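# Close all open drawers with the Vega robot

## Task

Push every open drawer completely closed, keep each cabinet roughly where it was at the start, topple nothing, and keep the robot upright and level; a fall or a lasting tilt counts as failure.

## Robot and tools

ROBOT. A Dexmate Vega on three wheels: two steered, driven front wheels and a passive rear caster. A Z-folding torso (torso_hip_rad, torso_knee_rad, torso_waist_rad) carries the chest, a pan/tilt head and two 7-joint arms, each with a two-finger gripper. From above it is 0.70 m long and 0.63 m wide (0.91 m with arms folded), and its front edge sits 0.35 m ahead of the base origin. Cameras: head_camera, left_wrist_camera, right_wrist_camera. Nothing prevents tipping, and a fallen robot stays down.

FRAMES. Base frame, in metres: origin on the floor at the spin point, 0.185 m behind the front axle; x forward, y left, z up. chest, left_hand and right_hand are printed in this frame. A hand point lies between the fingers, 0.033 m back from the closed tips. Fingers run along the hand's z, close along its y, and its back (where the wrist camera is) faces -x. Printed hand positions get less exact at long reach. The odometry frame is the base frame as it was at scene start. base_odometry comes from wheel counts only, so slipping looks like travel; heading is in rad, + left. turned_by_wheels and turned_by_imu are in rad since the previous result, + left; the IMU also sees skids and pushes. base_tilt is in degrees, + when leaning forward or right, with a fixed bias of up to about 2 degrees.

move. Any subset of the action keys, plus cameras.
- base: an object with exactly one key, an offset from where the base last reported itself. translate_m: metres, + forward, -2 to 2. strafe_m: metres, + left, -2 to 2, and heading may drift by about 0.02 rad. rotate_rad: radians, + counter-clockwise seen from above, -3.2 to 3.2. The front wheels first steer toward a new direction, taking about 0.5 s and at most 1.1 s.
- joints: an object of absolute joint angles in rad, keyed by name. Ranges: hip 0 to 1.57; knee 0 to 3.141; waist -1.57 to 1.57, where + tips the chest back. Left arm: shoulder_pitch ±3.041, + down; shoulder_yaw -0.423 to 1.523; upper_arm_roll ±3.041; elbow -3.041 to 0.214, negative bends; forearm_roll ±3.041; wrist_pitch ±1.366, + down; wrist_yaw -1.348 to 1.087. The right arm mirrors it: shoulder_pitch and wrist_pitch are negative for down, shoulder_yaw runs -1.523 to 0.423, and wrist_yaw runs -1.087 to 1.348. Grippers 0 (shut) to 0.785. head_pan_rad ±2.792, + left; head_tilt_rad ±1.483; head_camera_tilt_rad -1.483 to 1.378, + down.
- target: one hand's absolute pose in the base frame. It is sent alone or with min_time_s only. Fields: side ("left" or "right"); x, y, z in metres, -3 to 3; pitch_deg -30 to 95, where 90 points the fingers down and 0 is level; heading_deg, where 0 points the fingers forward and + is counter-clockwise; roll_deg, 0 if omitted; line_only true to demand a straight path. Heading and roll range -360 to 360. The robot must be at rest. The pose is checked against the robot's own body only, never the scene. If it passes, the hand goes in a straight line of up to 45 cm, or else on an arc that can swing the elbow wide. After "short (part of ...)", send the same target again.
- speeds: top speeds for this action only, keyed like base. translate_m 0.04 to 0.5 m/s (default 0.3); strafe_m 0.04 to 0.3 m/s; rotate_rad 0.1 to 0.6 rad/s.
- min_time_s: 0.1 to 8 s, the least duration for each arm and head motion.
- cameras: names, or ["all"], or [].
An unknown key makes a call invalid, and an out-of-range value gets it refused. A refused call cancels the later move, wait and finished_scene calls in that reply.

wait: seconds 0 to 10; the robot keeps its last command. zoom_image: camera plus region [x0, y0, x1, y1] in pixels, at most 504 by 504, taken from that camera's newest image. read_manual: section "licences". finished_scene: scene number; this cannot be undone.

RESULTS. "move" reads done, or the worst status. base_status, joint_status and the hand statuses can say: done; off_target (stopped short, may still push); contact_stop (arm motors hit full torque for about 0.6 s); contact_stop_at_<key>; time_out; not_followed (withheld by the self-collision check, given with a cause); refused; reached (within 10 mm and 2 degrees); short. A contact_stop or time_out halts the whole torso group or that whole arm. For the base, done only means the wheels turned the commanded amount. An IMU turn above 0.03 rad after a straight or sideways drive suggests it hit something. A count near 0.000 means it is blocked or a wheel cannot steer; driving away or turning on the spot can free it. Images can lag the state slightly.

TORSO PRESETS (hip, knee, waist): stand 0.469, 1.617, 1.048 (the start posture); stand_high 0.78, 1.57, 0.44; lean_20 0.52, 1.05, 0.18; lean_45 0.52, 1.05, -0.26; low_lean_45 0, 0, -0.79. The chest leans forward by knee - hip - waist. Fold the arms before going to low_lean_45. Arm fold, in key order shoulder_pitch to wrist_yaw: left 1, 0.5, -0.6, -2.5, 0, -0.9, 0; right -1, -0.5, 0.6, -2.5, 0, 0.9, 0.

SAFETY. The base keeps driving into furniture instead of stopping, so close drawers gently at default speed or slower, and use no extra speed when leaning forward. Do not shove cabinets out of place. Never let the arms strike or squeeze each other, fingers included. Joint load limits (N m): shoulder 142, upper_arm_roll and elbow 76, forearm and wrist joints 23.7; reaching one causes a 10 s torque fault. After any stop, pull the arm back so it does not keep pressing. Motors that reach 80 °C cause an over-temperature stop of 30 to 60 s, and MOTOR HOT warns from 65 °C. Avoid long stretched holds and pushing against things that will not move. The scene keeps running while you think.

Each tool is called after "Emit:" as name(argument=value, ...) on one line, values as JSON.

## Session

Emit:
move(cameras=["all"])

Scene clock: 0.00 s.
Joint torques (N m): no reading
Motor temperatures (°C): left_arm=[27 30 30 30 34 38 35] | right_arm=[29 28 29 31 34 34 35]
base_odometry: x=+0.000 y=+0.000 heading=+0.000
turned_by_wheels: +0.000
turned_by_imu: +0.000
base_tilt: forward=+0.7 right=-0.1
base_status: not commanded
joint_positions: torso_hip_rad=+0.469 torso_knee_rad=+1.617 torso_waist_rad=+1.048 left_shoulder_pitch_rad=+2.210 left_shoulder_yaw_rad=-0.006 left_upper_arm_roll_rad=+0.013 left_elbow_rad=-1.094 left_forearm_roll_rad=-0.007 left_wrist_pitch_rad=-0.507 left_wrist_yaw_rad=+0.008 left_gripper_rad=+0.005 right_shoulder_pitch_rad=-2.215 right_shoulder_yaw_rad=+0.000 right_upper_arm_roll_rad=+0.002 right_elbow_rad=-1.113 right_forearm_roll_rad=-0.019 right_wrist_pitch_rad=+0.494 right_wrist_yaw_rad=-0.004 right_gripper_rad=+0.005 head_pan_rad=+0.000 head_tilt_rad=+0.000 head_camera_tilt_rad=+0.000
joint_status: not commanded
chest: x=-0.0111 y=+0.0000 z=+1.4155 quat_wxyz=(+0.999, +0.000, +0.050, +0.000) (m; base frame)
left_hand: x=+0.1668 y=+0.2219 z=+0.6241 quat_wxyz=(+0.418, -0.005, +0.908, -0.003) pitch_deg=+40.6 heading_deg=-0.1 roll_deg=-0.8 back=up (m; base frame)
right_hand: x=+0.1687 y=-0.2287 z=+0.6257 quat_wxyz=(+0.418, -0.008, +0.908, -0.002) pitch_deg=+40.6 heading_deg=+0.2 roll_deg=-0.8 back=up (m; base frame)
pictures: head_camera, left_wrist_camera, right_wrist_camera
Images, in order (width x height): head_camera 896x560, left_wrist_camera 672x420, right_wrist_camera 672x420.

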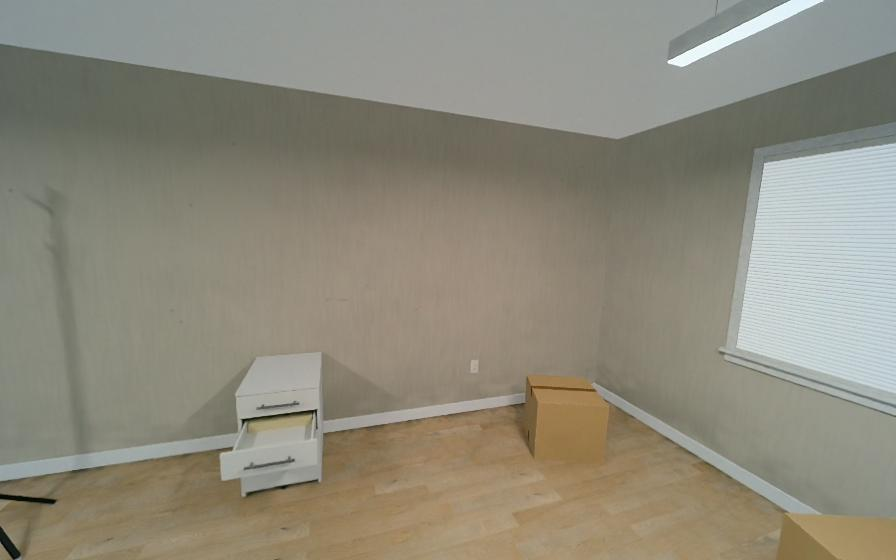

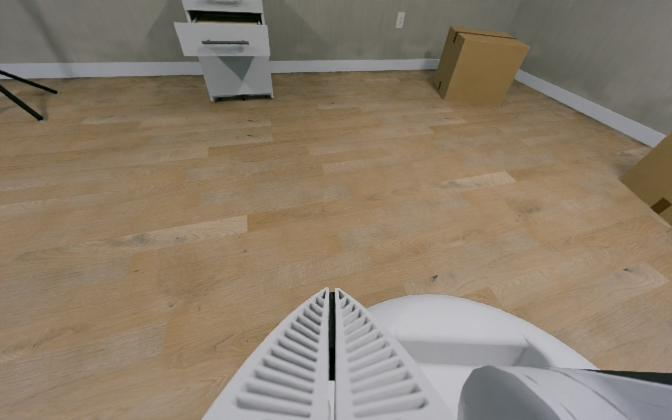

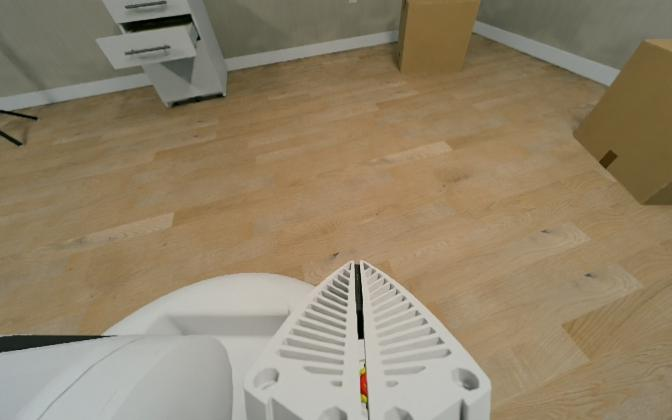

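Emit:
move(joints={"head_pan_rad": 1.0, "head_camera_tilt_rad": 0.3}, cameras=["head_camera"])

Emit:
move(joints={"head_pan_rad": 2.2, "head_camera_tilt_rad": 0.3}, cameras=["head_camera"])

Emit:
move(joints={"head_pan_rad": -1.0, "head_camera_tilt_rad": 0.3}, cameras=["head_camera"])

Emit:
move(joints={"head_pan_rad": -2.2, "head_camera_tilt_rad": 0.3}, cameras=["head_camera"])

Emit:
move(joints={"head_pan_rad": 0.0, "head_camera_tilt_rad": 0.3}, cameras=["head_camera"])

Scene clock: 13.80 s.
Joint torques (N m): left_arm=[7.24 0.39 0.08 -4.81 0.23 -2.2 0.3] | right_arm=[-3.01 0.56 -0.91 -4.66 0.06 2.22 -0.05]
move: done
base_odometry: x=+0.000 y=+0.000 heading=+0.000
turned_by_wheels: +0.000
turned_by_imu: +0.001
base_tilt: forward=+0.6 right=-0.1
base_status: not commanded
joint_positions: torso_hip_rad=+0.469 torso_knee_rad=+1.617 torso_waist_rad=+1.048 left_shoulder_pitch_rad=+2.210 left_shoulder_yaw_rad=-0.006 left_upper_arm_roll_rad=+0.013 left_elbow_rad=-1.094 left_forearm_roll_rad=-0.007 left_wrist_pitch_rad=-0.507 left_wrist_yaw_rad=+0.008 left_gripper_rad=+0.005 right_shoulder_pitch_rad=-2.215 right_shoulder_yaw_rad=+0.000 right_upper_arm_roll_rad=+0.002 right_elbow_rad=-1.113 right_forearm_roll_rad=-0.019 right_wrist_pitch_rad=+0.494 right_wrist_yaw_rad=-0.004 right_gripper_rad=+0.005 head_pan_rad=+1.000 head_tilt_rad=+0.000 head_camera_tilt_rad=+0.300
joint_status: all done
chest: x=-0.0111 y=+0.0000 z=+1.4155 quat_wxyz=(+0.999, +0.000, +0.050, +0.000) (m; base frame)
left_hand: x=+0.1668 y=+0.2219 z=+0.6241 quat_wxyz=(+0.418, -0.005, +0.908, -0.003) pitch_deg=+40.6 heading_deg=-0.1 roll_deg=-0.8 back=up (m; base frame)
right_hand: x=+0.1687 y=-0.2287 z=+0.6257 quat_wxyz=(+0.418, -0.008, +0.908, -0.002) pitch_deg=+40.6 heading_deg=+0.2 roll_deg=-0.8 back=up (m; base frame)
pictures: head_camera
Images, in order (width x height): head_camera 896x560.

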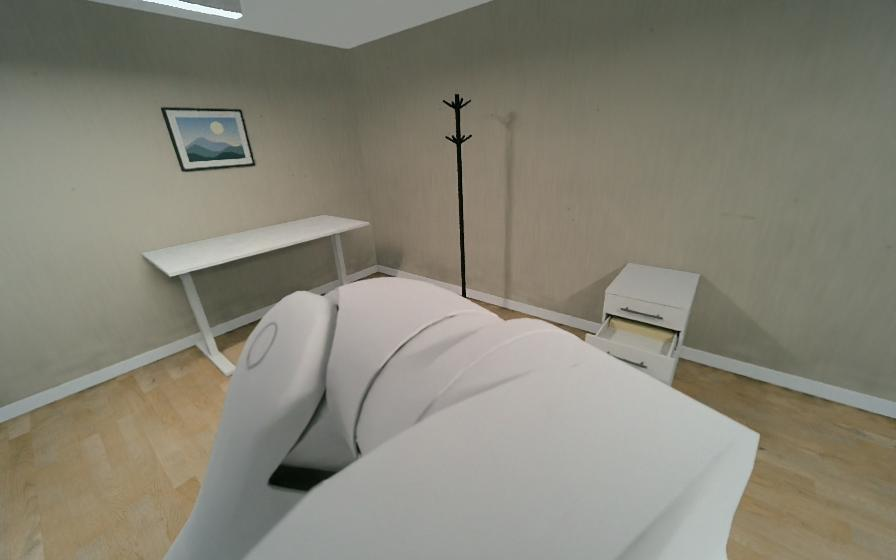

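Scene clock: 15.27 s.
Joint torques (N m): left_arm=[5.62 0.06 0.19 -5.23 0 -2.45 0.01] | right_arm=[-3.09 -0.02 -0.66 -3.46 -0.01 1.73 0.12]
move: done
base_odometry: x=+0.000 y=+0.000 heading=+0.000
turned_by_wheels: +0.000
turned_by_imu: +0.000
base_tilt: forward=+0.6 right=-0.1
base_status: not commanded
joint_positions: torso_hip_rad=+0.469 torso_knee_rad=+1.617 torso_waist_rad=+1.048 left_shoulder_pitch_rad=+2.210 left_shoulder_yaw_rad=-0.006 left_upper_arm_roll_rad=+0.013 left_elbow_rad=-1.094 left_forearm_roll_rad=-0.007 left_wrist_pitch_rad=-0.507 left_wrist_yaw_rad=+0.008 left_gripper_rad=+0.005 right_shoulder_pitch_rad=-2.215 right_shoulder_yaw_rad=+0.000 right_upper_arm_roll_rad=+0.002 right_elbow_rad=-1.113 right_forearm_roll_rad=-0.019 right_wrist_pitch_rad=+0.494 right_wrist_yaw_rad=-0.004 right_gripper_rad=+0.005 head_pan_rad=+2.200 head_tilt_rad=+0.000 head_camera_tilt_rad=+0.300
joint_status: all done
chest: x=-0.0111 y=+0.0000 z=+1.4155 quat_wxyz=(+0.999, +0.000, +0.050, +0.000) (m; base frame)
left_hand: x=+0.1668 y=+0.2219 z=+0.6241 quat_wxyz=(+0.418, -0.005, +0.908, -0.003) pitch_deg=+40.6 heading_deg=-0.1 roll_deg=-0.8 back=up (m; base frame)
right_hand: x=+0.1687 y=-0.2287 z=+0.6257 quat_wxyz=(+0.418, -0.008, +0.908, -0.002) pitch_deg=+40.6 heading_deg=+0.2 roll_deg=-0.8 back=up (m; base frame)
pictures: head_camera
Images, in order (width x height): head_camera 896x560.

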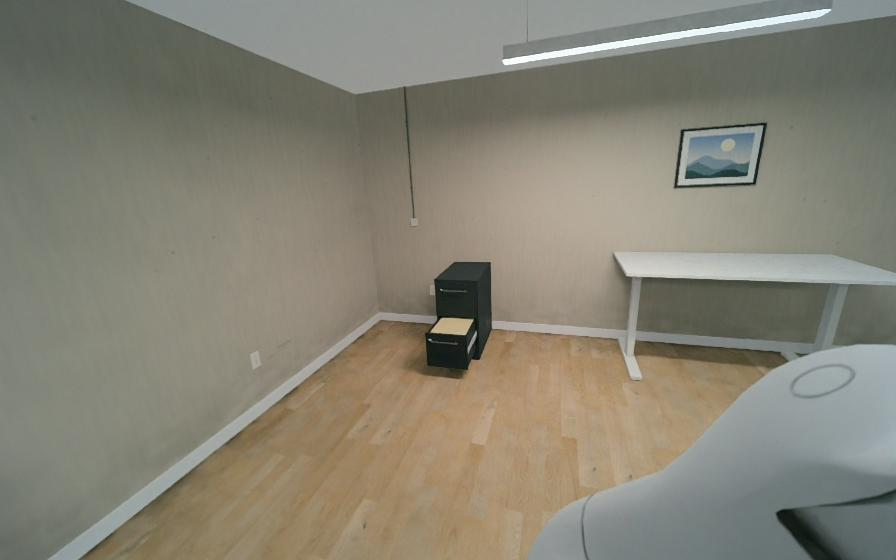

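Scene clock: 18.07 s.
Joint torques (N m): left_arm=[6.05 -0.27 1.43 -5.03 -0.41 -1.5 0.16] | right_arm=[-2.8 0.32 -0.67 -3.78 0.06 1.52 0.02]
move: done
base_odometry: x=+0.000 y=+0.000 heading=+0.000
turned_by_wheels: +0.000
turned_by_imu: +0.000
base_tilt: forward=+0.6 right=-0.1
base_status: not commanded
joint_positions: torso_hip_rad=+0.469 torso_knee_rad=+1.617 torso_waist_rad=+1.048 left_shoulder_pitch_rad=+2.210 left_shoulder_yaw_rad=-0.006 left_upper_arm_roll_rad=+0.013 left_elbow_rad=-1.094 left_forearm_roll_rad=-0.007 left_wrist_pitch_rad=-0.507 left_wrist_yaw_rad=+0.008 left_gripper_rad=+0.005 right_shoulder_pitch_rad=-2.215 right_shoulder_yaw_rad=+0.000 right_upper_arm_roll_rad=+0.002 right_elbow_rad=-1.113 right_forearm_roll_rad=-0.019 right_wrist_pitch_rad=+0.494 right_wrist_yaw_rad=-0.004 right_gripper_rad=+0.005 head_pan_rad=-1.000 head_tilt_rad=+0.000 head_camera_tilt_rad=+0.300
joint_status: all done
chest: x=-0.0111 y=+0.0000 z=+1.4155 quat_wxyz=(+0.999, +0.000, +0.050, +0.000) (m; base frame)
left_hand: x=+0.1668 y=+0.2219 z=+0.6241 quat_wxyz=(+0.418, -0.005, +0.908, -0.003) pitch_deg=+40.6 heading_deg=-0.1 roll_deg=-0.8 back=up (m; base frame)
right_hand: x=+0.1687 y=-0.2287 z=+0.6257 quat_wxyz=(+0.418, -0.008, +0.908, -0.002) pitch_deg=+40.6 heading_deg=+0.2 roll_deg=-0.8 back=up (m; base frame)
pictures: head_camera
Images, in order (width x height): head_camera 896x560.

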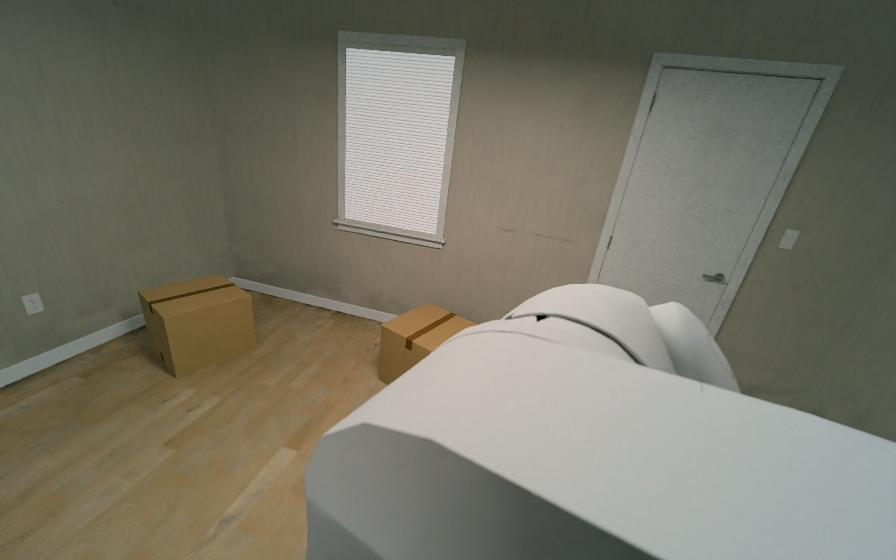

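Scene clock: 19.53 s.
Joint torques (N m): left_arm=[4.7 1.13 -0.78 -4.89 0.04 -1.67 -0.04] | right_arm=[-2.76 0.11 -0.78 -3.76 -0.03 1.36 0.12]
move: done
base_odometry: x=+0.000 y=+0.000 heading=+0.000
turned_by_wheels: +0.000
turned_by_imu: +0.000
base_tilt: forward=+0.6 right=-0.1
base_status: not commanded
joint_positions: torso_hip_rad=+0.469 torso_knee_rad=+1.617 torso_waist_rad=+1.048 left_shoulder_pitch_rad=+2.210 left_shoulder_yaw_rad=-0.006 left_upper_arm_roll_rad=+0.013 left_elbow_rad=-1.094 left_forearm_roll_rad=-0.007 left_wrist_pitch_rad=-0.507 left_wrist_yaw_rad=+0.008 left_gripper_rad=+0.005 right_shoulder_pitch_rad=-2.215 right_shoulder_yaw_rad=+0.000 right_upper_arm_roll_rad=+0.002 right_elbow_rad=-1.113 right_forearm_roll_rad=-0.019 right_wrist_pitch_rad=+0.494 right_wrist_yaw_rad=-0.004 right_gripper_rad=+0.005 head_pan_rad=-2.200 head_tilt_rad=+0.000 head_camera_tilt_rad=+0.300
joint_status: all done
chest: x=-0.0111 y=+0.0000 z=+1.4155 quat_wxyz=(+0.999, +0.000, +0.050, +0.000) (m; base frame)
left_hand: x=+0.1668 y=+0.2219 z=+0.6241 quat_wxyz=(+0.418, -0.005, +0.908, -0.003) pitch_deg=+40.6 heading_deg=-0.1 roll_deg=-0.8 back=up (m; base frame)
right_hand: x=+0.1687 y=-0.2287 z=+0.6257 quat_wxyz=(+0.418, -0.008, +0.908, -0.002) pitch_deg=+40.6 heading_deg=+0.2 roll_deg=-0.8 back=up (m; base frame)
pictures: head_camera
Images, in order (width x height): head_camera 896x560.

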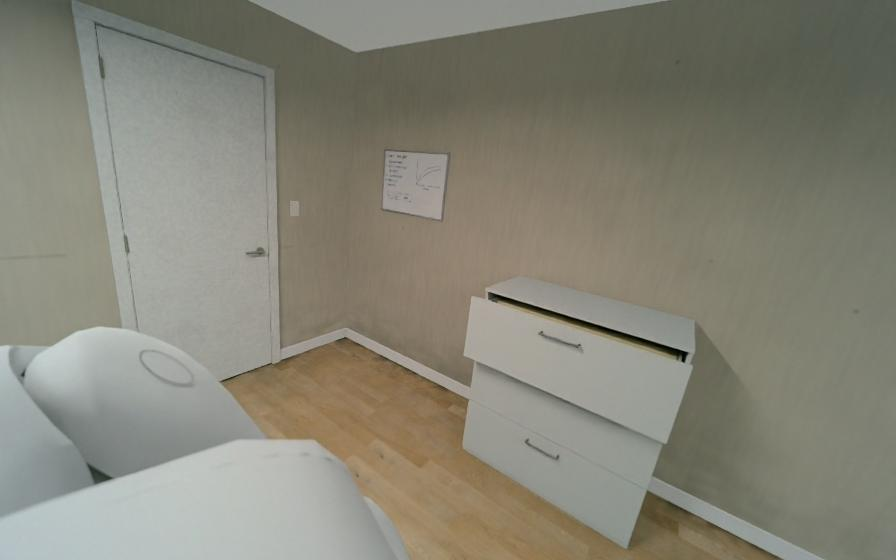

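Scene clock: 21.67 s.
Joint torques (N m): left_arm=[5.11 -2.03 0.9 -5.11 -0.2 -1.32 0.24] | right_arm=[-3.63 0.05 -0.71 -3.3 0.01 1.57 0.02]
move: done
base_odometry: x=+0.000 y=+0.000 heading=+0.000
turned_by_wheels: +0.000
turned_by_imu: +0.000
base_tilt: forward=+0.6 right=-0.1
base_status: not commanded
joint_positions: torso_hip_rad=+0.469 torso_knee_rad=+1.617 torso_waist_rad=+1.048 left_shoulder_pitch_rad=+2.210 left_shoulder_yaw_rad=-0.006 left_upper_arm_roll_rad=+0.013 left_elbow_rad=-1.094 left_forearm_roll_rad=-0.007 left_wrist_pitch_rad=-0.507 left_wrist_yaw_rad=+0.008 left_gripper_rad=+0.005 right_shoulder_pitch_rad=-2.215 right_shoulder_yaw_rad=+0.000 right_upper_arm_roll_rad=+0.002 right_elbow_rad=-1.113 right_forearm_roll_rad=-0.019 right_wrist_pitch_rad=+0.494 right_wrist_yaw_rad=-0.004 right_gripper_rad=+0.005 head_pan_rad=+0.000 head_tilt_rad=+0.000 head_camera_tilt_rad=+0.300
joint_status: all done
chest: x=-0.0111 y=+0.0000 z=+1.4155 quat_wxyz=(+0.999, +0.000, +0.050, +0.000) (m; base frame)
left_hand: x=+0.1668 y=+0.2219 z=+0.6241 quat_wxyz=(+0.418, -0.005, +0.908, -0.003) pitch_deg=+40.6 heading_deg=-0.1 roll_deg=-0.8 back=up (m; base frame)
right_hand: x=+0.1687 y=-0.2287 z=+0.6257 quat_wxyz=(+0.418, -0.008, +0.908, -0.002) pitch_deg=+40.6 heading_deg=+0.2 roll_deg=-0.8 back=up (m; base frame)
pictures: head_camera
Images, in order (width x height): head_camera 896x560.

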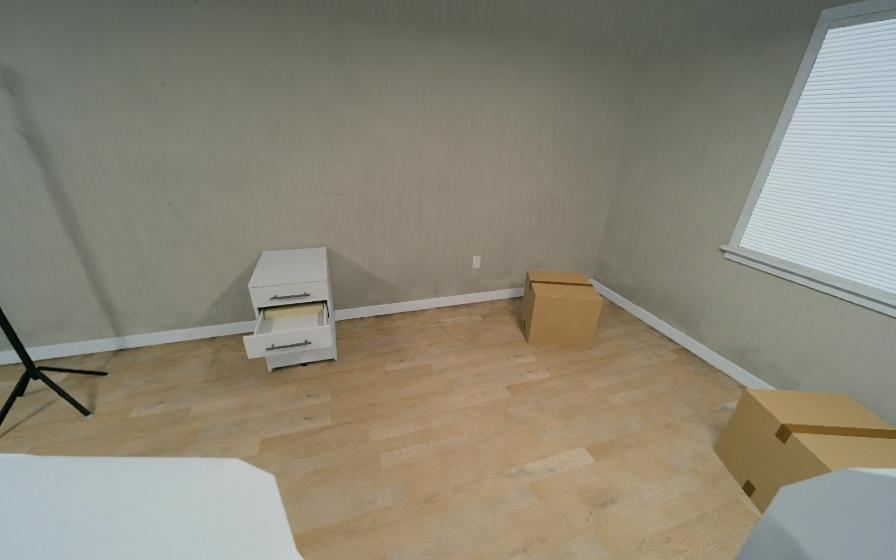

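Emit:
zoom_image(camera="head_camera", region=[220, 230, 360, 390])

Scaled by 3.150 from the camera's 896x560 image, which has a finer 960x600 frame.

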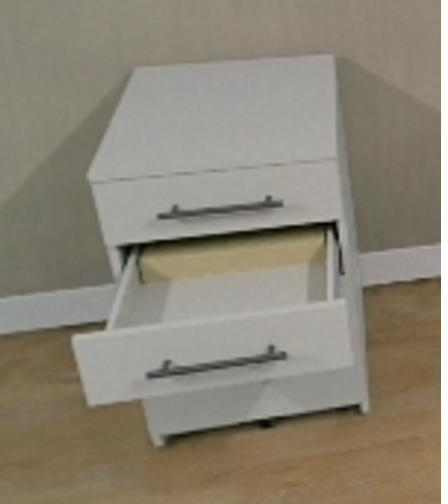

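Emit:
move(joints={"torso_hip_rad": 0.0, "torso_knee_rad": 0.3, "torso_waist_rad": -0.2, "left_shoulder_pitch_rad": 0.81, "left_shoulder_yaw_rad": 0.0, "left_upper_arm_roll_rad": 0.0, "left_elbow_rad": -1.01, "left_forearm_roll_rad": 0.0, "left_wrist_pitch_rad": 0.0, "left_wrist_yaw_rad": 0.0, "right_shoulder_pitch_rad": -0.81, "right_shoulder_yaw_rad": 0.0, "right_upper_arm_roll_rad": 0.0, "right_elbow_rad": -1.01, "right_forearm_roll_rad": 0.0, "right_wrist_pitch_rad": 0.0, "right_wrist_yaw_rad": 0.0, "head_camera_tilt_rad": -0.1}, cameras=["all"])

Scene clock: 175.87 s.
Joint torques (N m): left_arm=[-18.07 1.9 -0.53 -12.36 0.23 -2.2 -0.26] | right_arm=[19.78 2.29 -4.56 -6.64 0.39 1.83 0.27]
move: done
base_odometry: x=+0.000 y=+0.000 heading=+0.000
turned_by_wheels: +0.000
turned_by_imu: +0.001
base_tilt: forward=+0.7 right=+0.0
base_status: not commanded
joint_positions: torso_hip_rad=+0.000 torso_knee_rad=+0.300 torso_waist_rad=-0.200 left_shoulder_pitch_rad=+0.816 left_shoulder_yaw_rad=+0.000 left_upper_arm_roll_rad=+0.000 left_elbow_rad=-1.010 left_forearm_roll_rad=+0.000 left_wrist_pitch_rad=-0.002 left_wrist_yaw_rad=+0.000 left_gripper_rad=+0.005 right_shoulder_pitch_rad=-0.816 right_shoulder_yaw_rad=+0.000 right_upper_arm_roll_rad=+0.000 right_elbow_rad=-1.011 right_forearm_roll_rad=+0.000 right_wrist_pitch_rad=+0.002 right_wrist_yaw_rad=+0.000 right_gripper_rad=+0.005 head_pan_rad=+0.000 head_tilt_rad=+0.000 head_camera_tilt_rad=-0.100
joint_status: all done
chest: x=-0.0374 y=+0.0000 z=+1.0177 quat_wxyz=(+0.969, +0.000, +0.247, +0.000) (m; base frame)
left_hand: x=+0.7118 y=+0.2291 z=+0.4931 quat_wxyz=(+0.592, +0.000, +0.806, +0.000) pitch_deg=+17.4 heading_deg=+0.0 roll_deg=+0.0 back=up (m; base frame)
right_hand: x=+0.7116 y=-0.2297 z=+0.4929 quat_wxyz=(+0.592, +0.000, +0.806, +0.000) pitch_deg=+17.4 heading_deg=+0.0 roll_deg=+0.0 back=up (m; base frame)
pictures: head_camera, left_wrist_camera, right_wrist_camera
Images, in order (width x height): head_camera 896x560, left_wrist_camera 672x420, right_wrist_camera 672x420.

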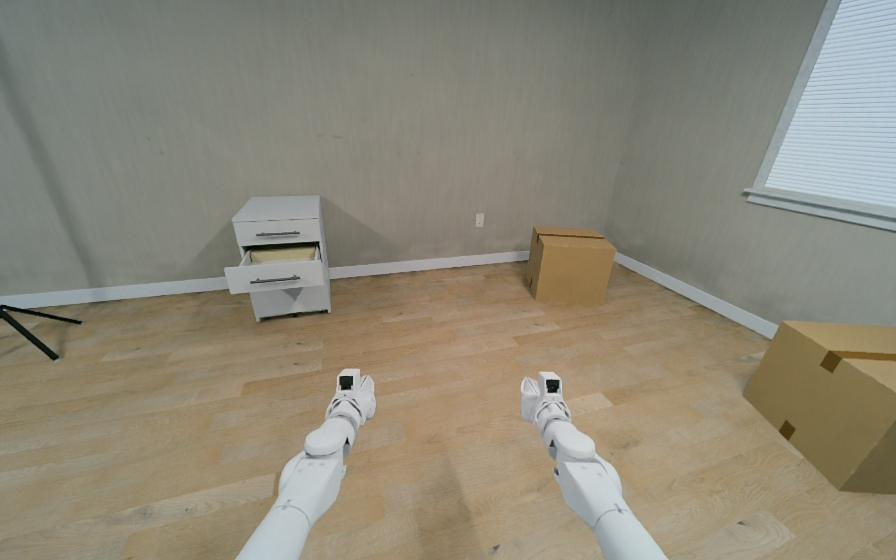

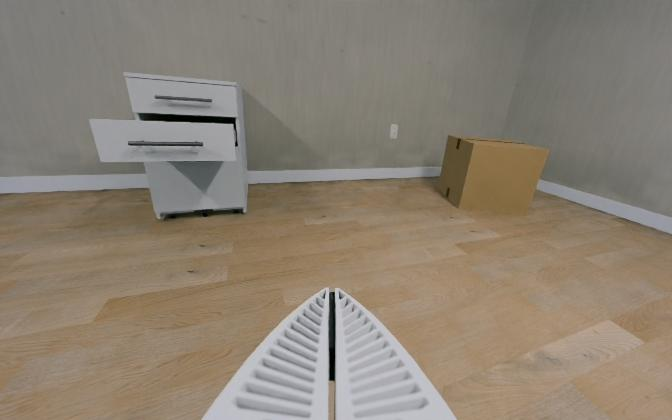

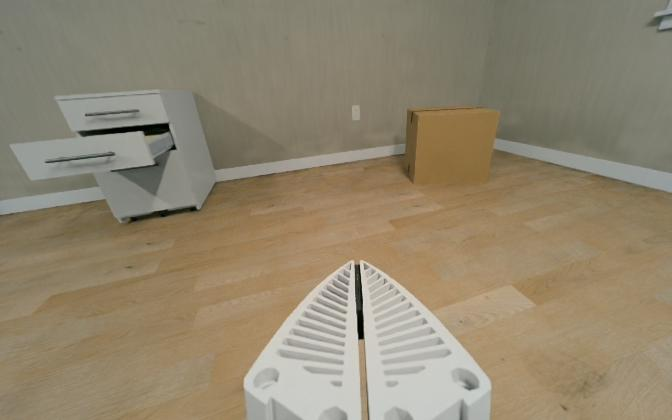

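Emit:
zoom_image(camera="head_camera", region=[210, 180, 350, 330])

Emit:
zoom_image(camera="left_wrist_camera", region=[70, 50, 270, 230])

Scaled by 3.360 from the camera's 896x560 image, which has a finer 960x600 frame.

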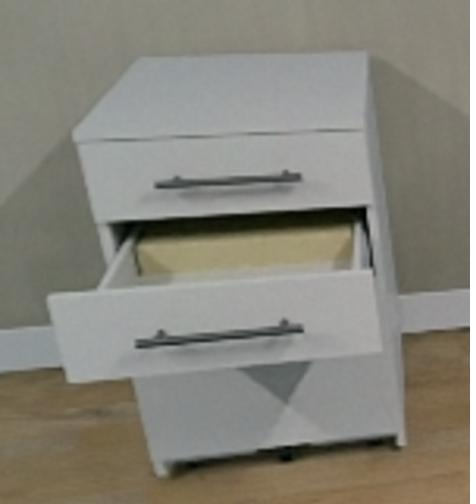

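Scaled by 2.520 from the camera's 672x420 image, which has a finer 960x600 frame.

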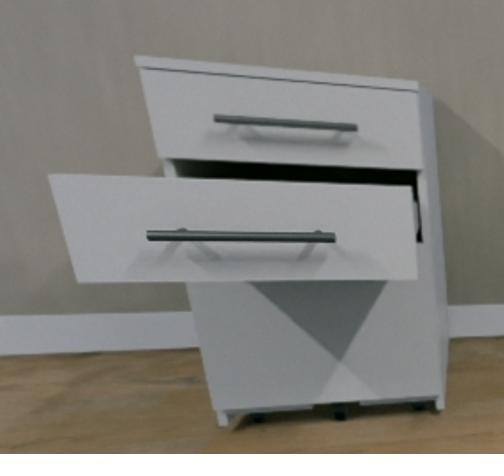

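Emit:
move(base={"rotate_rad": 0.245})

Emit:
move(base={"strafe_m": 0.25})

Emit:
move(base={"translate_m": 0.7}, cameras=["all"])

Scene clock: 222.80 s.
Joint torques (N m): left_arm=[-16.74 2.68 0.6 -12.01 0.13 -1.36 0.3] | right_arm=[19.57 1.34 -3.87 -7.35 0.34 1.54 0.16]
move: done
base_odometry: x=+0.000 y=+0.000 heading=+0.245
turned_by_wheels: +0.245
turned_by_imu: +0.241
base_tilt: forward=+0.6 right=+0.0
base_status: done
joint_positions: torso_hip_rad=+0.000 torso_knee_rad=+0.300 torso_waist_rad=-0.200 left_shoulder_pitch_rad=+0.810 left_shoulder_yaw_rad=+0.000 left_upper_arm_roll_rad=+0.000 left_elbow_rad=-1.010 left_forearm_roll_rad=+0.000 left_wrist_pitch_rad=+0.000 left_wrist_yaw_rad=+0.000 left_gripper_rad=+0.005 right_shoulder_pitch_rad=-0.810 right_shoulder_yaw_rad=+0.000 right_upper_arm_roll_rad=+0.000 right_elbow_rad=-1.010 right_forearm_roll_rad=+0.000 right_wrist_pitch_rad=+0.000 right_wrist_yaw_rad=+0.000 right_gripper_rad=+0.005 head_pan_rad=+0.000 head_tilt_rad=+0.000 head_camera_tilt_rad=-0.100
joint_status: not commanded
chest: x=-0.0374 y=+0.0000 z=+1.0177 quat_wxyz=(+0.969, +0.000, +0.247, +0.000) (m; base frame)
left_hand: x=+0.7143 y=+0.2292 z=+0.4961 quat_wxyz=(+0.593, +0.000, +0.805, +0.000) pitch_deg=+17.2 heading_deg=+0.0 roll_deg=+0.0 back=up (m; base frame)
right_hand: x=+0.7142 y=-0.2297 z=+0.4960 quat_wxyz=(+0.593, +0.000, +0.805, +0.000) pitch_deg=+17.2 heading_deg=+0.0 roll_deg=+0.0 back=up (m; base frame)
pictures: none

Scene clock: 225.57 s.
Joint torques (N m): left_arm=[-15.76 2.72 -0.78 -13.04 0.32 -2.52 -0.41] | right_arm=[19.72 0.8 -3.99 -7.9 0.29 1.88 0.1]
move: done
base_odometry: x=-0.062 y=+0.241 heading=+0.249
turned_by_wheels: +0.004
turned_by_imu: +0.002
base_tilt: forward=+0.7 right=-0.1
base_status: done
joint_positions: torso_hip_rad=+0.000 torso_knee_rad=+0.300 torso_waist_rad=-0.200 left_shoulder_pitch_rad=+0.810 left_shoulder_yaw_rad=+0.000 left_upper_arm_roll_rad=+0.000 left_elbow_rad=-1.010 left_forearm_roll_rad=+0.000 left_wrist_pitch_rad=+0.000 left_wrist_yaw_rad=+0.000 left_gripper_rad=+0.005 right_shoulder_pitch_rad=-0.810 right_shoulder_yaw_rad=+0.000 right_upper_arm_roll_rad=+0.000 right_elbow_rad=-1.010 right_forearm_roll_rad=+0.000 right_wrist_pitch_rad=+0.000 right_wrist_yaw_rad=+0.000 right_gripper_rad=+0.005 head_pan_rad=+0.000 head_tilt_rad=+0.000 head_camera_tilt_rad=-0.100
joint_status: not commanded
chest: x=-0.0374 y=+0.0000 z=+1.0177 quat_wxyz=(+0.969, +0.000, +0.247, +0.000) (m; base frame)
left_hand: x=+0.7143 y=+0.2292 z=+0.4961 quat_wxyz=(+0.593, +0.000, +0.805, +0.000) pitch_deg=+17.2 heading_deg=+0.0 roll_deg=+0.0 back=up (m; base frame)
right_hand: x=+0.7142 y=-0.2296 z=+0.4960 quat_wxyz=(+0.593, +0.000, +0.805, +0.000) pitch_deg=+17.2 heading_deg=+0.0 roll_deg=+0.0 back=up (m; base frame)
pictures: none

Scene clock: 229.93 s.
Joint torques (N m): left_arm=[-15.61 -0.94 -1.26 -11.77 0.28 -2.31 -0.52] | right_arm=[19.95 1.52 -3.73 -7.57 0.37 1.91 0.22]
move: done
base_odometry: x=+0.616 y=+0.416 heading=+0.248
turned_by_wheels: +0.000
turned_by_imu: +0.000
base_tilt: forward=+0.7 right=+0.0
base_status: done
joint_positions: torso_hip_rad=+0.000 torso_knee_rad=+0.300 torso_waist_rad=-0.200 left_shoulder_pitch_rad=+0.810 left_shoulder_yaw_rad=+0.000 left_upper_arm_roll_rad=+0.000 left_elbow_rad=-1.010 left_forearm_roll_rad=+0.000 left_wrist_pitch_rad=+0.000 left_wrist_yaw_rad=+0.000 left_gripper_rad=+0.005 right_shoulder_pitch_rad=-0.810 right_shoulder_yaw_rad=+0.000 right_upper_arm_roll_rad=+0.000 right_elbow_rad=-1.010 right_forearm_roll_rad=+0.000 right_wrist_pitch_rad=+0.000 right_wrist_yaw_rad=+0.000 right_gripper_rad=+0.005 head_pan_rad=+0.000 head_tilt_rad=+0.000 head_camera_tilt_rad=-0.100
joint_status: not commanded
chest: x=-0.0374 y=+0.0000 z=+1.0177 quat_wxyz=(+0.969, +0.000, +0.247, +0.000) (m; base frame)
left_hand: x=+0.7143 y=+0.2292 z=+0.4961 quat_wxyz=(+0.593, +0.000, +0.805, +0.000) pitch_deg=+17.2 heading_deg=+0.0 roll_deg=+0.0 back=up (m; base frame)
right_hand: x=+0.7142 y=-0.2296 z=+0.4960 quat_wxyz=(+0.593, +0.000, +0.805, +0.000) pitch_deg=+17.2 heading_deg=+0.0 roll_deg=+0.0 back=up (m; base frame)
pictures: head_camera, left_wrist_camera, right_wrist_camera
Images, in order (width x height): head_camera 896x560, left_wrist_camera 672x420, right_wrist_camera 672x420.

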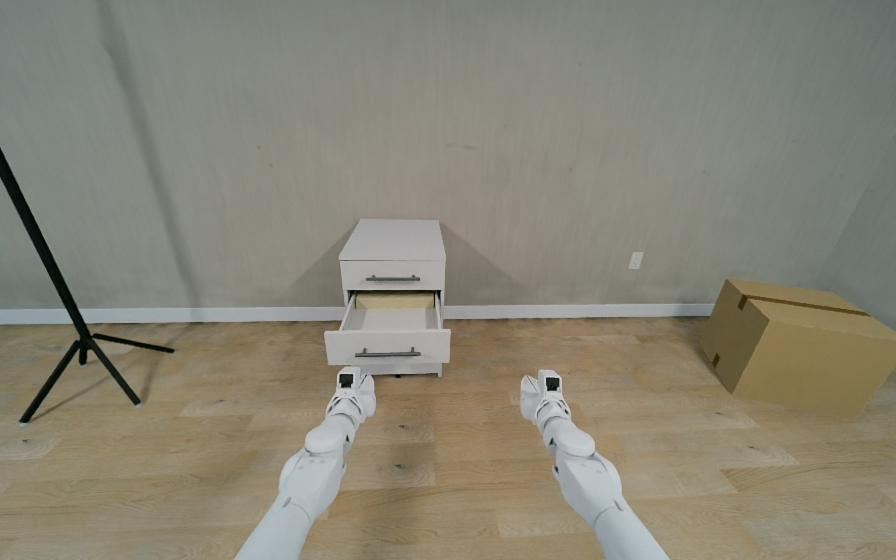

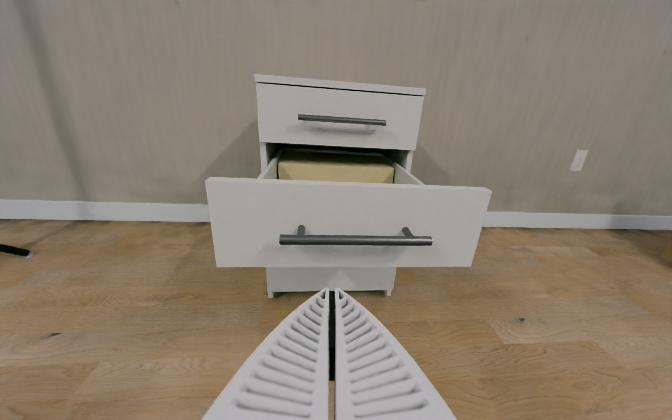

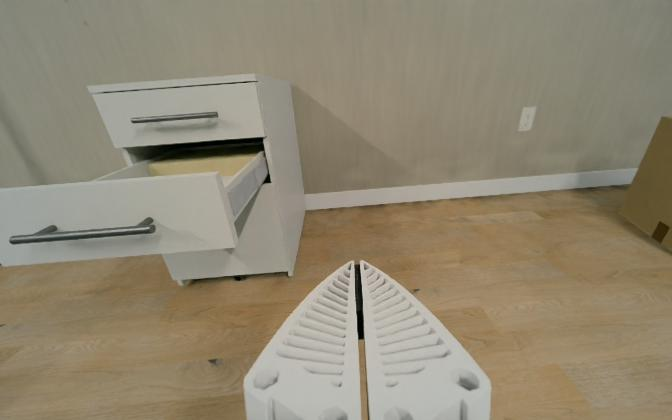

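Emit:
move(target={"side": "left", "x": 0.73, "y": 0.229, "z": 0.475, "pitch_deg": 15, "heading_deg": 0})

Emit:
move(base={"translate_m": 0.19}, cameras=["head_camera", "left_wrist_camera"])

Scene clock: 251.17 s.
Joint torques (N m): left_arm=[-17.59 2.29 -1.21 -12.85 0.06 -2.3 -0.41] | right_arm=[18.33 0.3 -3.89 -6.9 0.31 2.2 0.3]
move: refused
base_odometry: x=+0.616 y=+0.416 heading=+0.248
turned_by_wheels: +0.000
turned_by_imu: +0.001
base_tilt: forward=+0.7 right=+0.0
base_status: not commanded
joint_positions: torso_hip_rad=+0.000 torso_knee_rad=+0.300 torso_waist_rad=-0.200 left_shoulder_pitch_rad=+0.810 left_shoulder_yaw_rad=+0.000 left_upper_arm_roll_rad=+0.000 left_elbow_rad=-1.010 left_forearm_roll_rad=+0.000 left_wrist_pitch_rad=+0.000 left_wrist_yaw_rad=+0.000 left_gripper_rad=+0.005 right_shoulder_pitch_rad=-0.810 right_shoulder_yaw_rad=+0.000 right_upper_arm_roll_rad=+0.000 right_elbow_rad=-1.010 right_forearm_roll_rad=+0.000 right_wrist_pitch_rad=+0.000 right_wrist_yaw_rad=+0.000 right_gripper_rad=+0.005 head_pan_rad=+0.000 head_tilt_rad=+0.000 head_camera_tilt_rad=-0.100
joint_status: not commanded
chest: x=-0.0374 y=+0.0000 z=+1.0177 quat_wxyz=(+0.969, +0.000, +0.247, +0.000) (m; base frame)
left_hand: x=+0.7143 y=+0.2292 z=+0.4961 quat_wxyz=(+0.593, +0.000, +0.805, +0.000) pitch_deg=+17.2 heading_deg=+0.0 roll_deg=+0.0 back=up (m; base frame)
left_hand_status: refused: no posture of the arm gets there (out of reach): the closest leaves the hand 0.1 cm and 0 deg from the pose. Nothing moved.
right_hand: x=+0.7142 y=-0.2296 z=+0.4960 quat_wxyz=(+0.593, +0.000, +0.805, +0.000) pitch_deg=+17.2 heading_deg=+0.0 roll_deg=+0.0 back=up (m; base frame)
pictures: none

not run: a stop came earlier in this reply.

Emit:
move(target={"side": "left", "x": 0.69, "y": 0.229, "z": 0.475, "pitch_deg": 17, "heading_deg": 0})

Emit:
move(base={"translate_m": 0.19}, cameras=["head_camera", "left_wrist_camera"])

Scene clock: 257.97 s.
Joint torques (N m): left_arm=[-10.04 -1.81 4.24 -13.23 -0.33 -2.34 -0.12] | right_arm=[19.39 1.2 -3.65 -7.71 0.43 2.43 0.07]
move: done
base_odometry: x=+0.616 y=+0.416 heading=+0.248
turned_by_wheels: +0.000
turned_by_imu: +0.001
base_tilt: forward=+0.7 right=-0.1
base_status: not commanded
joint_positions: torso_hip_rad=+0.000 torso_knee_rad=+0.300 torso_waist_rad=-0.200 left_shoulder_pitch_rad=+0.863 left_shoulder_yaw_rad=+0.000 left_upper_arm_roll_rad=+0.000 left_elbow_rad=-1.007 left_forearm_roll_rad=+0.000 left_wrist_pitch_rad=-0.059 left_wrist_yaw_rad=+0.000 left_gripper_rad=+0.005 right_shoulder_pitch_rad=-0.810 right_shoulder_yaw_rad=+0.000 right_upper_arm_roll_rad=+0.000 right_elbow_rad=-1.010 right_forearm_roll_rad=+0.000 right_wrist_pitch_rad=+0.000 right_wrist_yaw_rad=+0.000 right_gripper_rad=+0.005 head_pan_rad=+0.000 head_tilt_rad=+0.000 head_camera_tilt_rad=-0.100
joint_status: not commanded
chest: x=-0.0374 y=+0.0000 z=+1.0177 quat_wxyz=(+0.969, +0.000, +0.247, +0.000) (m; base frame)
left_hand: x=+0.6922 y=+0.2292 z=+0.4767 quat_wxyz=(+0.595, +0.000, +0.804, +0.000) pitch_deg=+17.0 heading_deg=+0.0 roll_deg=+0.0 back=up (m; base frame)
left_hand_status: reached (straight line, planned for 0.5 s): 3 mm and 0.0 deg off.
right_hand: x=+0.7142 y=-0.2296 z=+0.4960 quat_wxyz=(+0.593, +0.000, +0.805, +0.000) pitch_deg=+17.2 heading_deg=+0.0 roll_deg=+0.0 back=up (m; base frame)
pictures: none

Scene clock: 260.07 s.
Joint torques (N m): left_arm=[-8.92 -2.12 1.77 -12.32 0.05 -3.31 -0.1] | right_arm=[19.05 1.29 -4.03 -7.2 0.38 2 0.28]
move: done
base_odometry: x=+0.800 y=+0.463 heading=+0.248
turned_by_wheels: +0.000
turned_by_imu: +0.000
base_tilt: forward=+0.7 right=+0.0
base_status: done
joint_positions: torso_hip_rad=+0.000 torso_knee_rad=+0.300 torso_waist_rad=-0.200 left_shoulder_pitch_rad=+0.868 left_shoulder_yaw_rad=+0.000 left_upper_arm_roll_rad=+0.000 left_elbow_rad=-1.007 left_forearm_roll_rad=+0.000 left_wrist_pitch_rad=-0.064 left_wrist_yaw_rad=+0.000 left_gripper_rad=+0.005 right_shoulder_pitch_rad=-0.810 right_shoulder_yaw_rad=+0.000 right_upper_arm_roll_rad=+0.000 right_elbow_rad=-1.010 right_forearm_roll_rad=+0.000 right_wrist_pitch_rad=+0.000 right_wrist_yaw_rad=+0.000 right_gripper_rad=+0.005 head_pan_rad=+0.000 head_tilt_rad=+0.000 head_camera_tilt_rad=-0.100
joint_status: not commanded
chest: x=-0.0374 y=+0.0000 z=+1.0177 quat_wxyz=(+0.969, +0.000, +0.248, +0.000) (m; base frame)
left_hand: x=+0.6900 y=+0.2291 z=+0.4749 quat_wxyz=(+0.595, +0.000, +0.804, +0.000) pitch_deg=+17.0 heading_deg=+0.0 roll_deg=+0.0 back=up (m; base frame)
right_hand: x=+0.7143 y=-0.2296 z=+0.4960 quat_wxyz=(+0.593, +0.000, +0.805, +0.000) pitch_deg=+17.2 heading_deg=+0.0 roll_deg=+0.0 back=up (m; base frame)
pictures: head_camera, left_wrist_camera
Images, in order (width x height): head_camera 896x560, left_wrist_camera 672x420.

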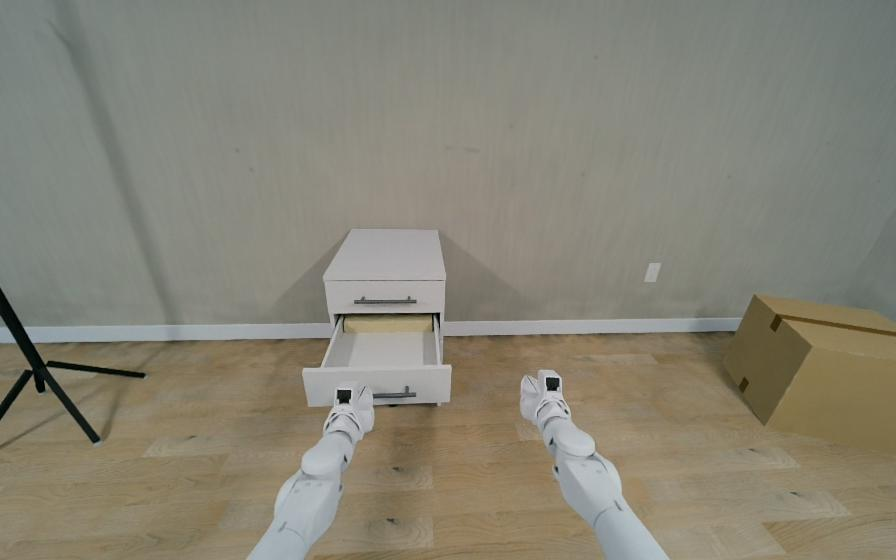

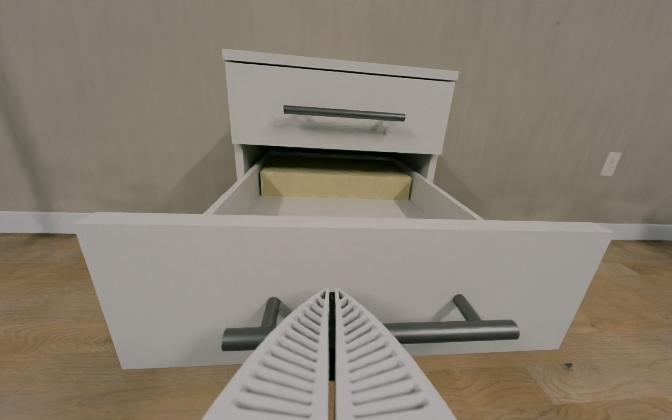

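Emit:
move(base={"translate_m": 0.3}, speeds={"translate_m": 0.15}, cameras=["head_camera", "left_wrist_camera", "right_wrist_camera"])

Scene clock: 273.10 s.
Joint torques (N m): left_arm=[-14.79 -2.9 3.32 -12.25 0.22 -1.68 -0.58] | right_arm=[19.34 1.1 -3.8 -7.11 0.41 1.68 0.08]
move: done
base_odometry: x=+1.091 y=+0.537 heading=+0.247
turned_by_wheels: +0.000
turned_by_imu: +0.001
base_tilt: forward=+0.7 right=+0.0
base_status: done
joint_positions: torso_hip_rad=+0.000 torso_knee_rad=+0.300 torso_waist_rad=-0.200 left_shoulder_pitch_rad=+0.869 left_shoulder_yaw_rad=+0.000 left_upper_arm_roll_rad=+0.000 left_elbow_rad=-1.007 left_forearm_roll_rad=+0.000 left_wrist_pitch_rad=-0.064 left_wrist_yaw_rad=+0.000 left_gripper_rad=+0.005 right_shoulder_pitch_rad=-0.810 right_shoulder_yaw_rad=+0.000 right_upper_arm_roll_rad=+0.000 right_elbow_rad=-1.010 right_forearm_roll_rad=+0.000 right_wrist_pitch_rad=+0.000 right_wrist_yaw_rad=+0.000 right_gripper_rad=+0.005 head_pan_rad=+0.000 head_tilt_rad=+0.000 head_camera_tilt_rad=-0.100
joint_status: not commanded
chest: x=-0.0374 y=+0.0000 z=+1.0177 quat_wxyz=(+0.969, +0.000, +0.247, +0.000) (m; base frame)
left_hand: x=+0.6898 y=+0.2291 z=+0.4746 quat_wxyz=(+0.595, +0.000, +0.804, +0.000) pitch_deg=+17.0 heading_deg=+0.0 roll_deg=+0.0 back=up (m; base frame)
right_hand: x=+0.7142 y=-0.2296 z=+0.4959 quat_wxyz=(+0.593, +0.000, +0.805, +0.000) pitch_deg=+17.2 heading_deg=+0.0 roll_deg=+0.0 back=up (m; base frame)
pictures: head_camera, left_wrist_camera, right_wrist_camera
Images, in order (width x height): head_camera 896x560, left_wrist_camera 672x420, right_wrist_camera 672x420.

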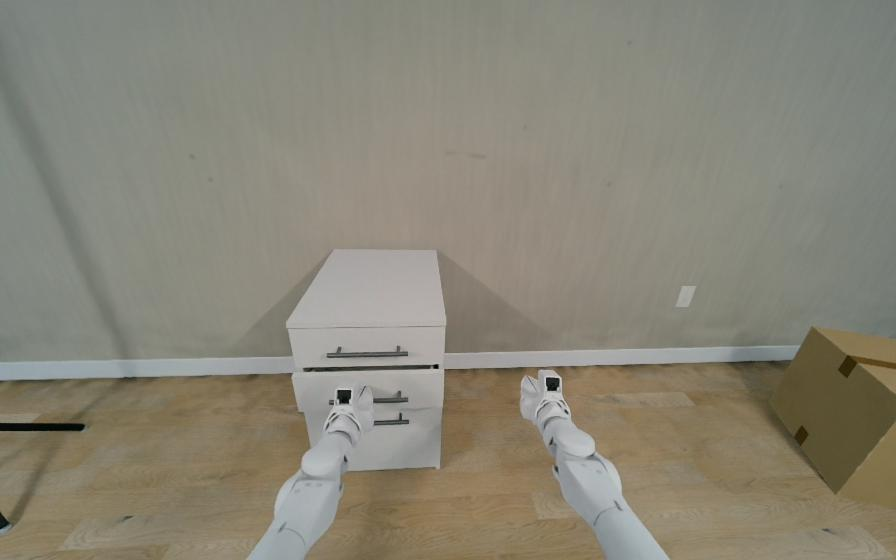

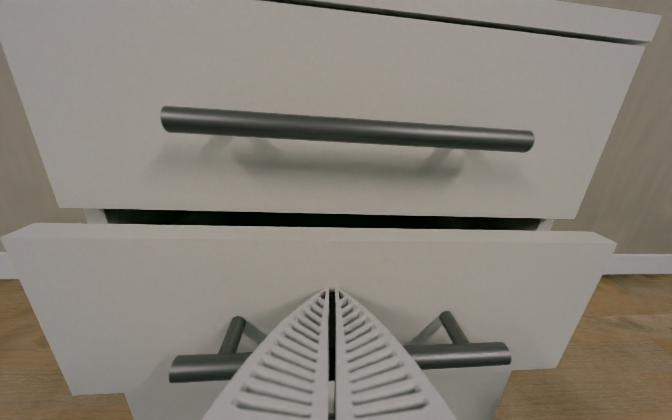

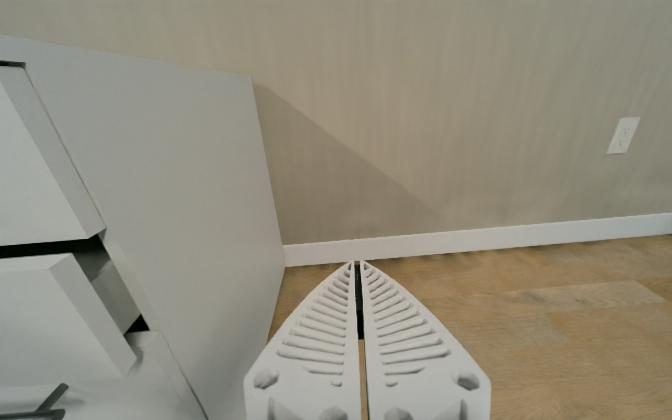

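Emit:
move(base={"translate_m": 0.03}, speeds={"translate_m": 0.1}, cameras=["left_wrist_camera", "right_wrist_camera"])

Scene clock: 281.40 s.
Joint torques (N m): left_arm=[-14.03 -1.39 2.38 -13.07 0.28 -2.51 -0.17] | right_arm=[18.65 0.63 -3.89 -7.57 0.34 1.87 0.1]
move: done
base_odometry: x=+1.120 y=+0.545 heading=+0.247
turned_by_wheels: +0.000
turned_by_imu: +0.000
base_tilt: forward=+0.7 right=-0.1
base_status: done
joint_positions: torso_hip_rad=+0.000 torso_knee_rad=+0.300 torso_waist_rad=-0.200 left_shoulder_pitch_rad=+0.869 left_shoulder_yaw_rad=+0.000 left_upper_arm_roll_rad=+0.000 left_elbow_rad=-1.007 left_forearm_roll_rad=+0.000 left_wrist_pitch_rad=-0.064 left_wrist_yaw_rad=+0.000 left_gripper_rad=+0.005 right_shoulder_pitch_rad=-0.810 right_shoulder_yaw_rad=+0.000 right_upper_arm_roll_rad=+0.000 right_elbow_rad=-1.010 right_forearm_roll_rad=+0.000 right_wrist_pitch_rad=+0.000 right_wrist_yaw_rad=+0.000 right_gripper_rad=+0.005 head_pan_rad=+0.000 head_tilt_rad=+0.000 head_camera_tilt_rad=-0.100
joint_status: not commanded
chest: x=-0.0374 y=+0.0000 z=+1.0177 quat_wxyz=(+0.969, +0.000, +0.248, +0.000) (m; base frame)
left_hand: x=+0.6898 y=+0.2291 z=+0.4746 quat_wxyz=(+0.595, +0.000, +0.804, +0.000) pitch_deg=+17.0 heading_deg=+0.0 roll_deg=+0.0 back=up (m; base frame)
right_hand: x=+0.7143 y=-0.2296 z=+0.4959 quat_wxyz=(+0.593, +0.000, +0.805, +0.000) pitch_deg=+17.2 heading_deg=+0.0 roll_deg=+0.0 back=up (m; base frame)
pictures: left_wrist_camera, right_wrist_camera
Images, in order (width x height): left_wrist_camera 672x420, right_wrist_camera 672x420.

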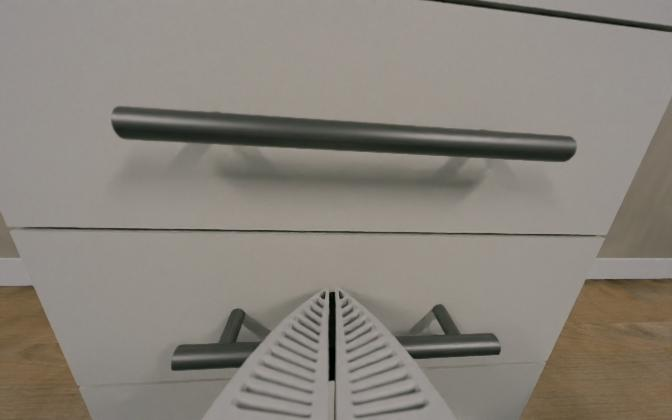

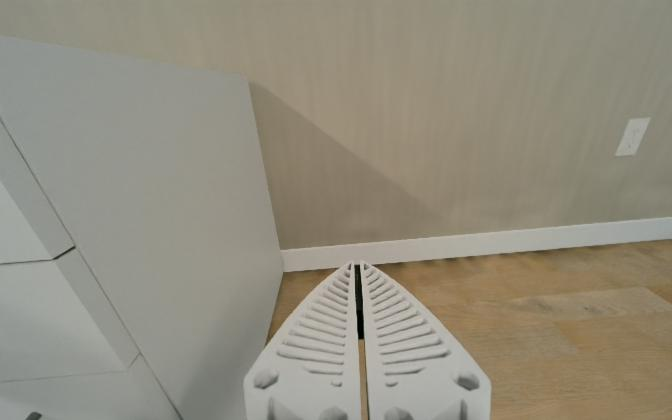

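Emit:
zoom_image(camera="right_wrist_camera", region=[0, 100, 240, 420])

Emit:
zoom_image(camera="left_wrist_camera", region=[0, 150, 336, 420])

Scaled by 1.575 from the camera's 672x420 image, which has a finer 960x600 frame.

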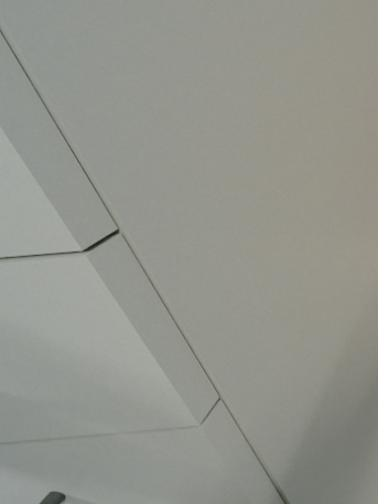

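Scaled by 1.500 from the camera's 672x420 image, which has a finer 960x600 frame.

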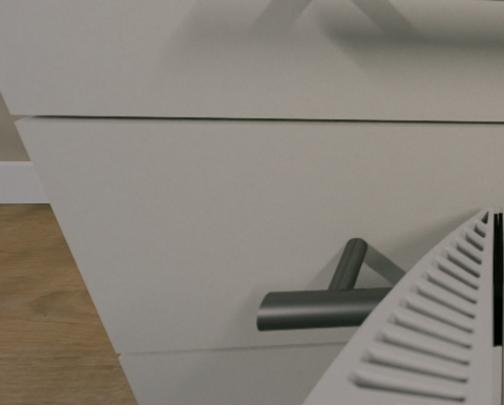

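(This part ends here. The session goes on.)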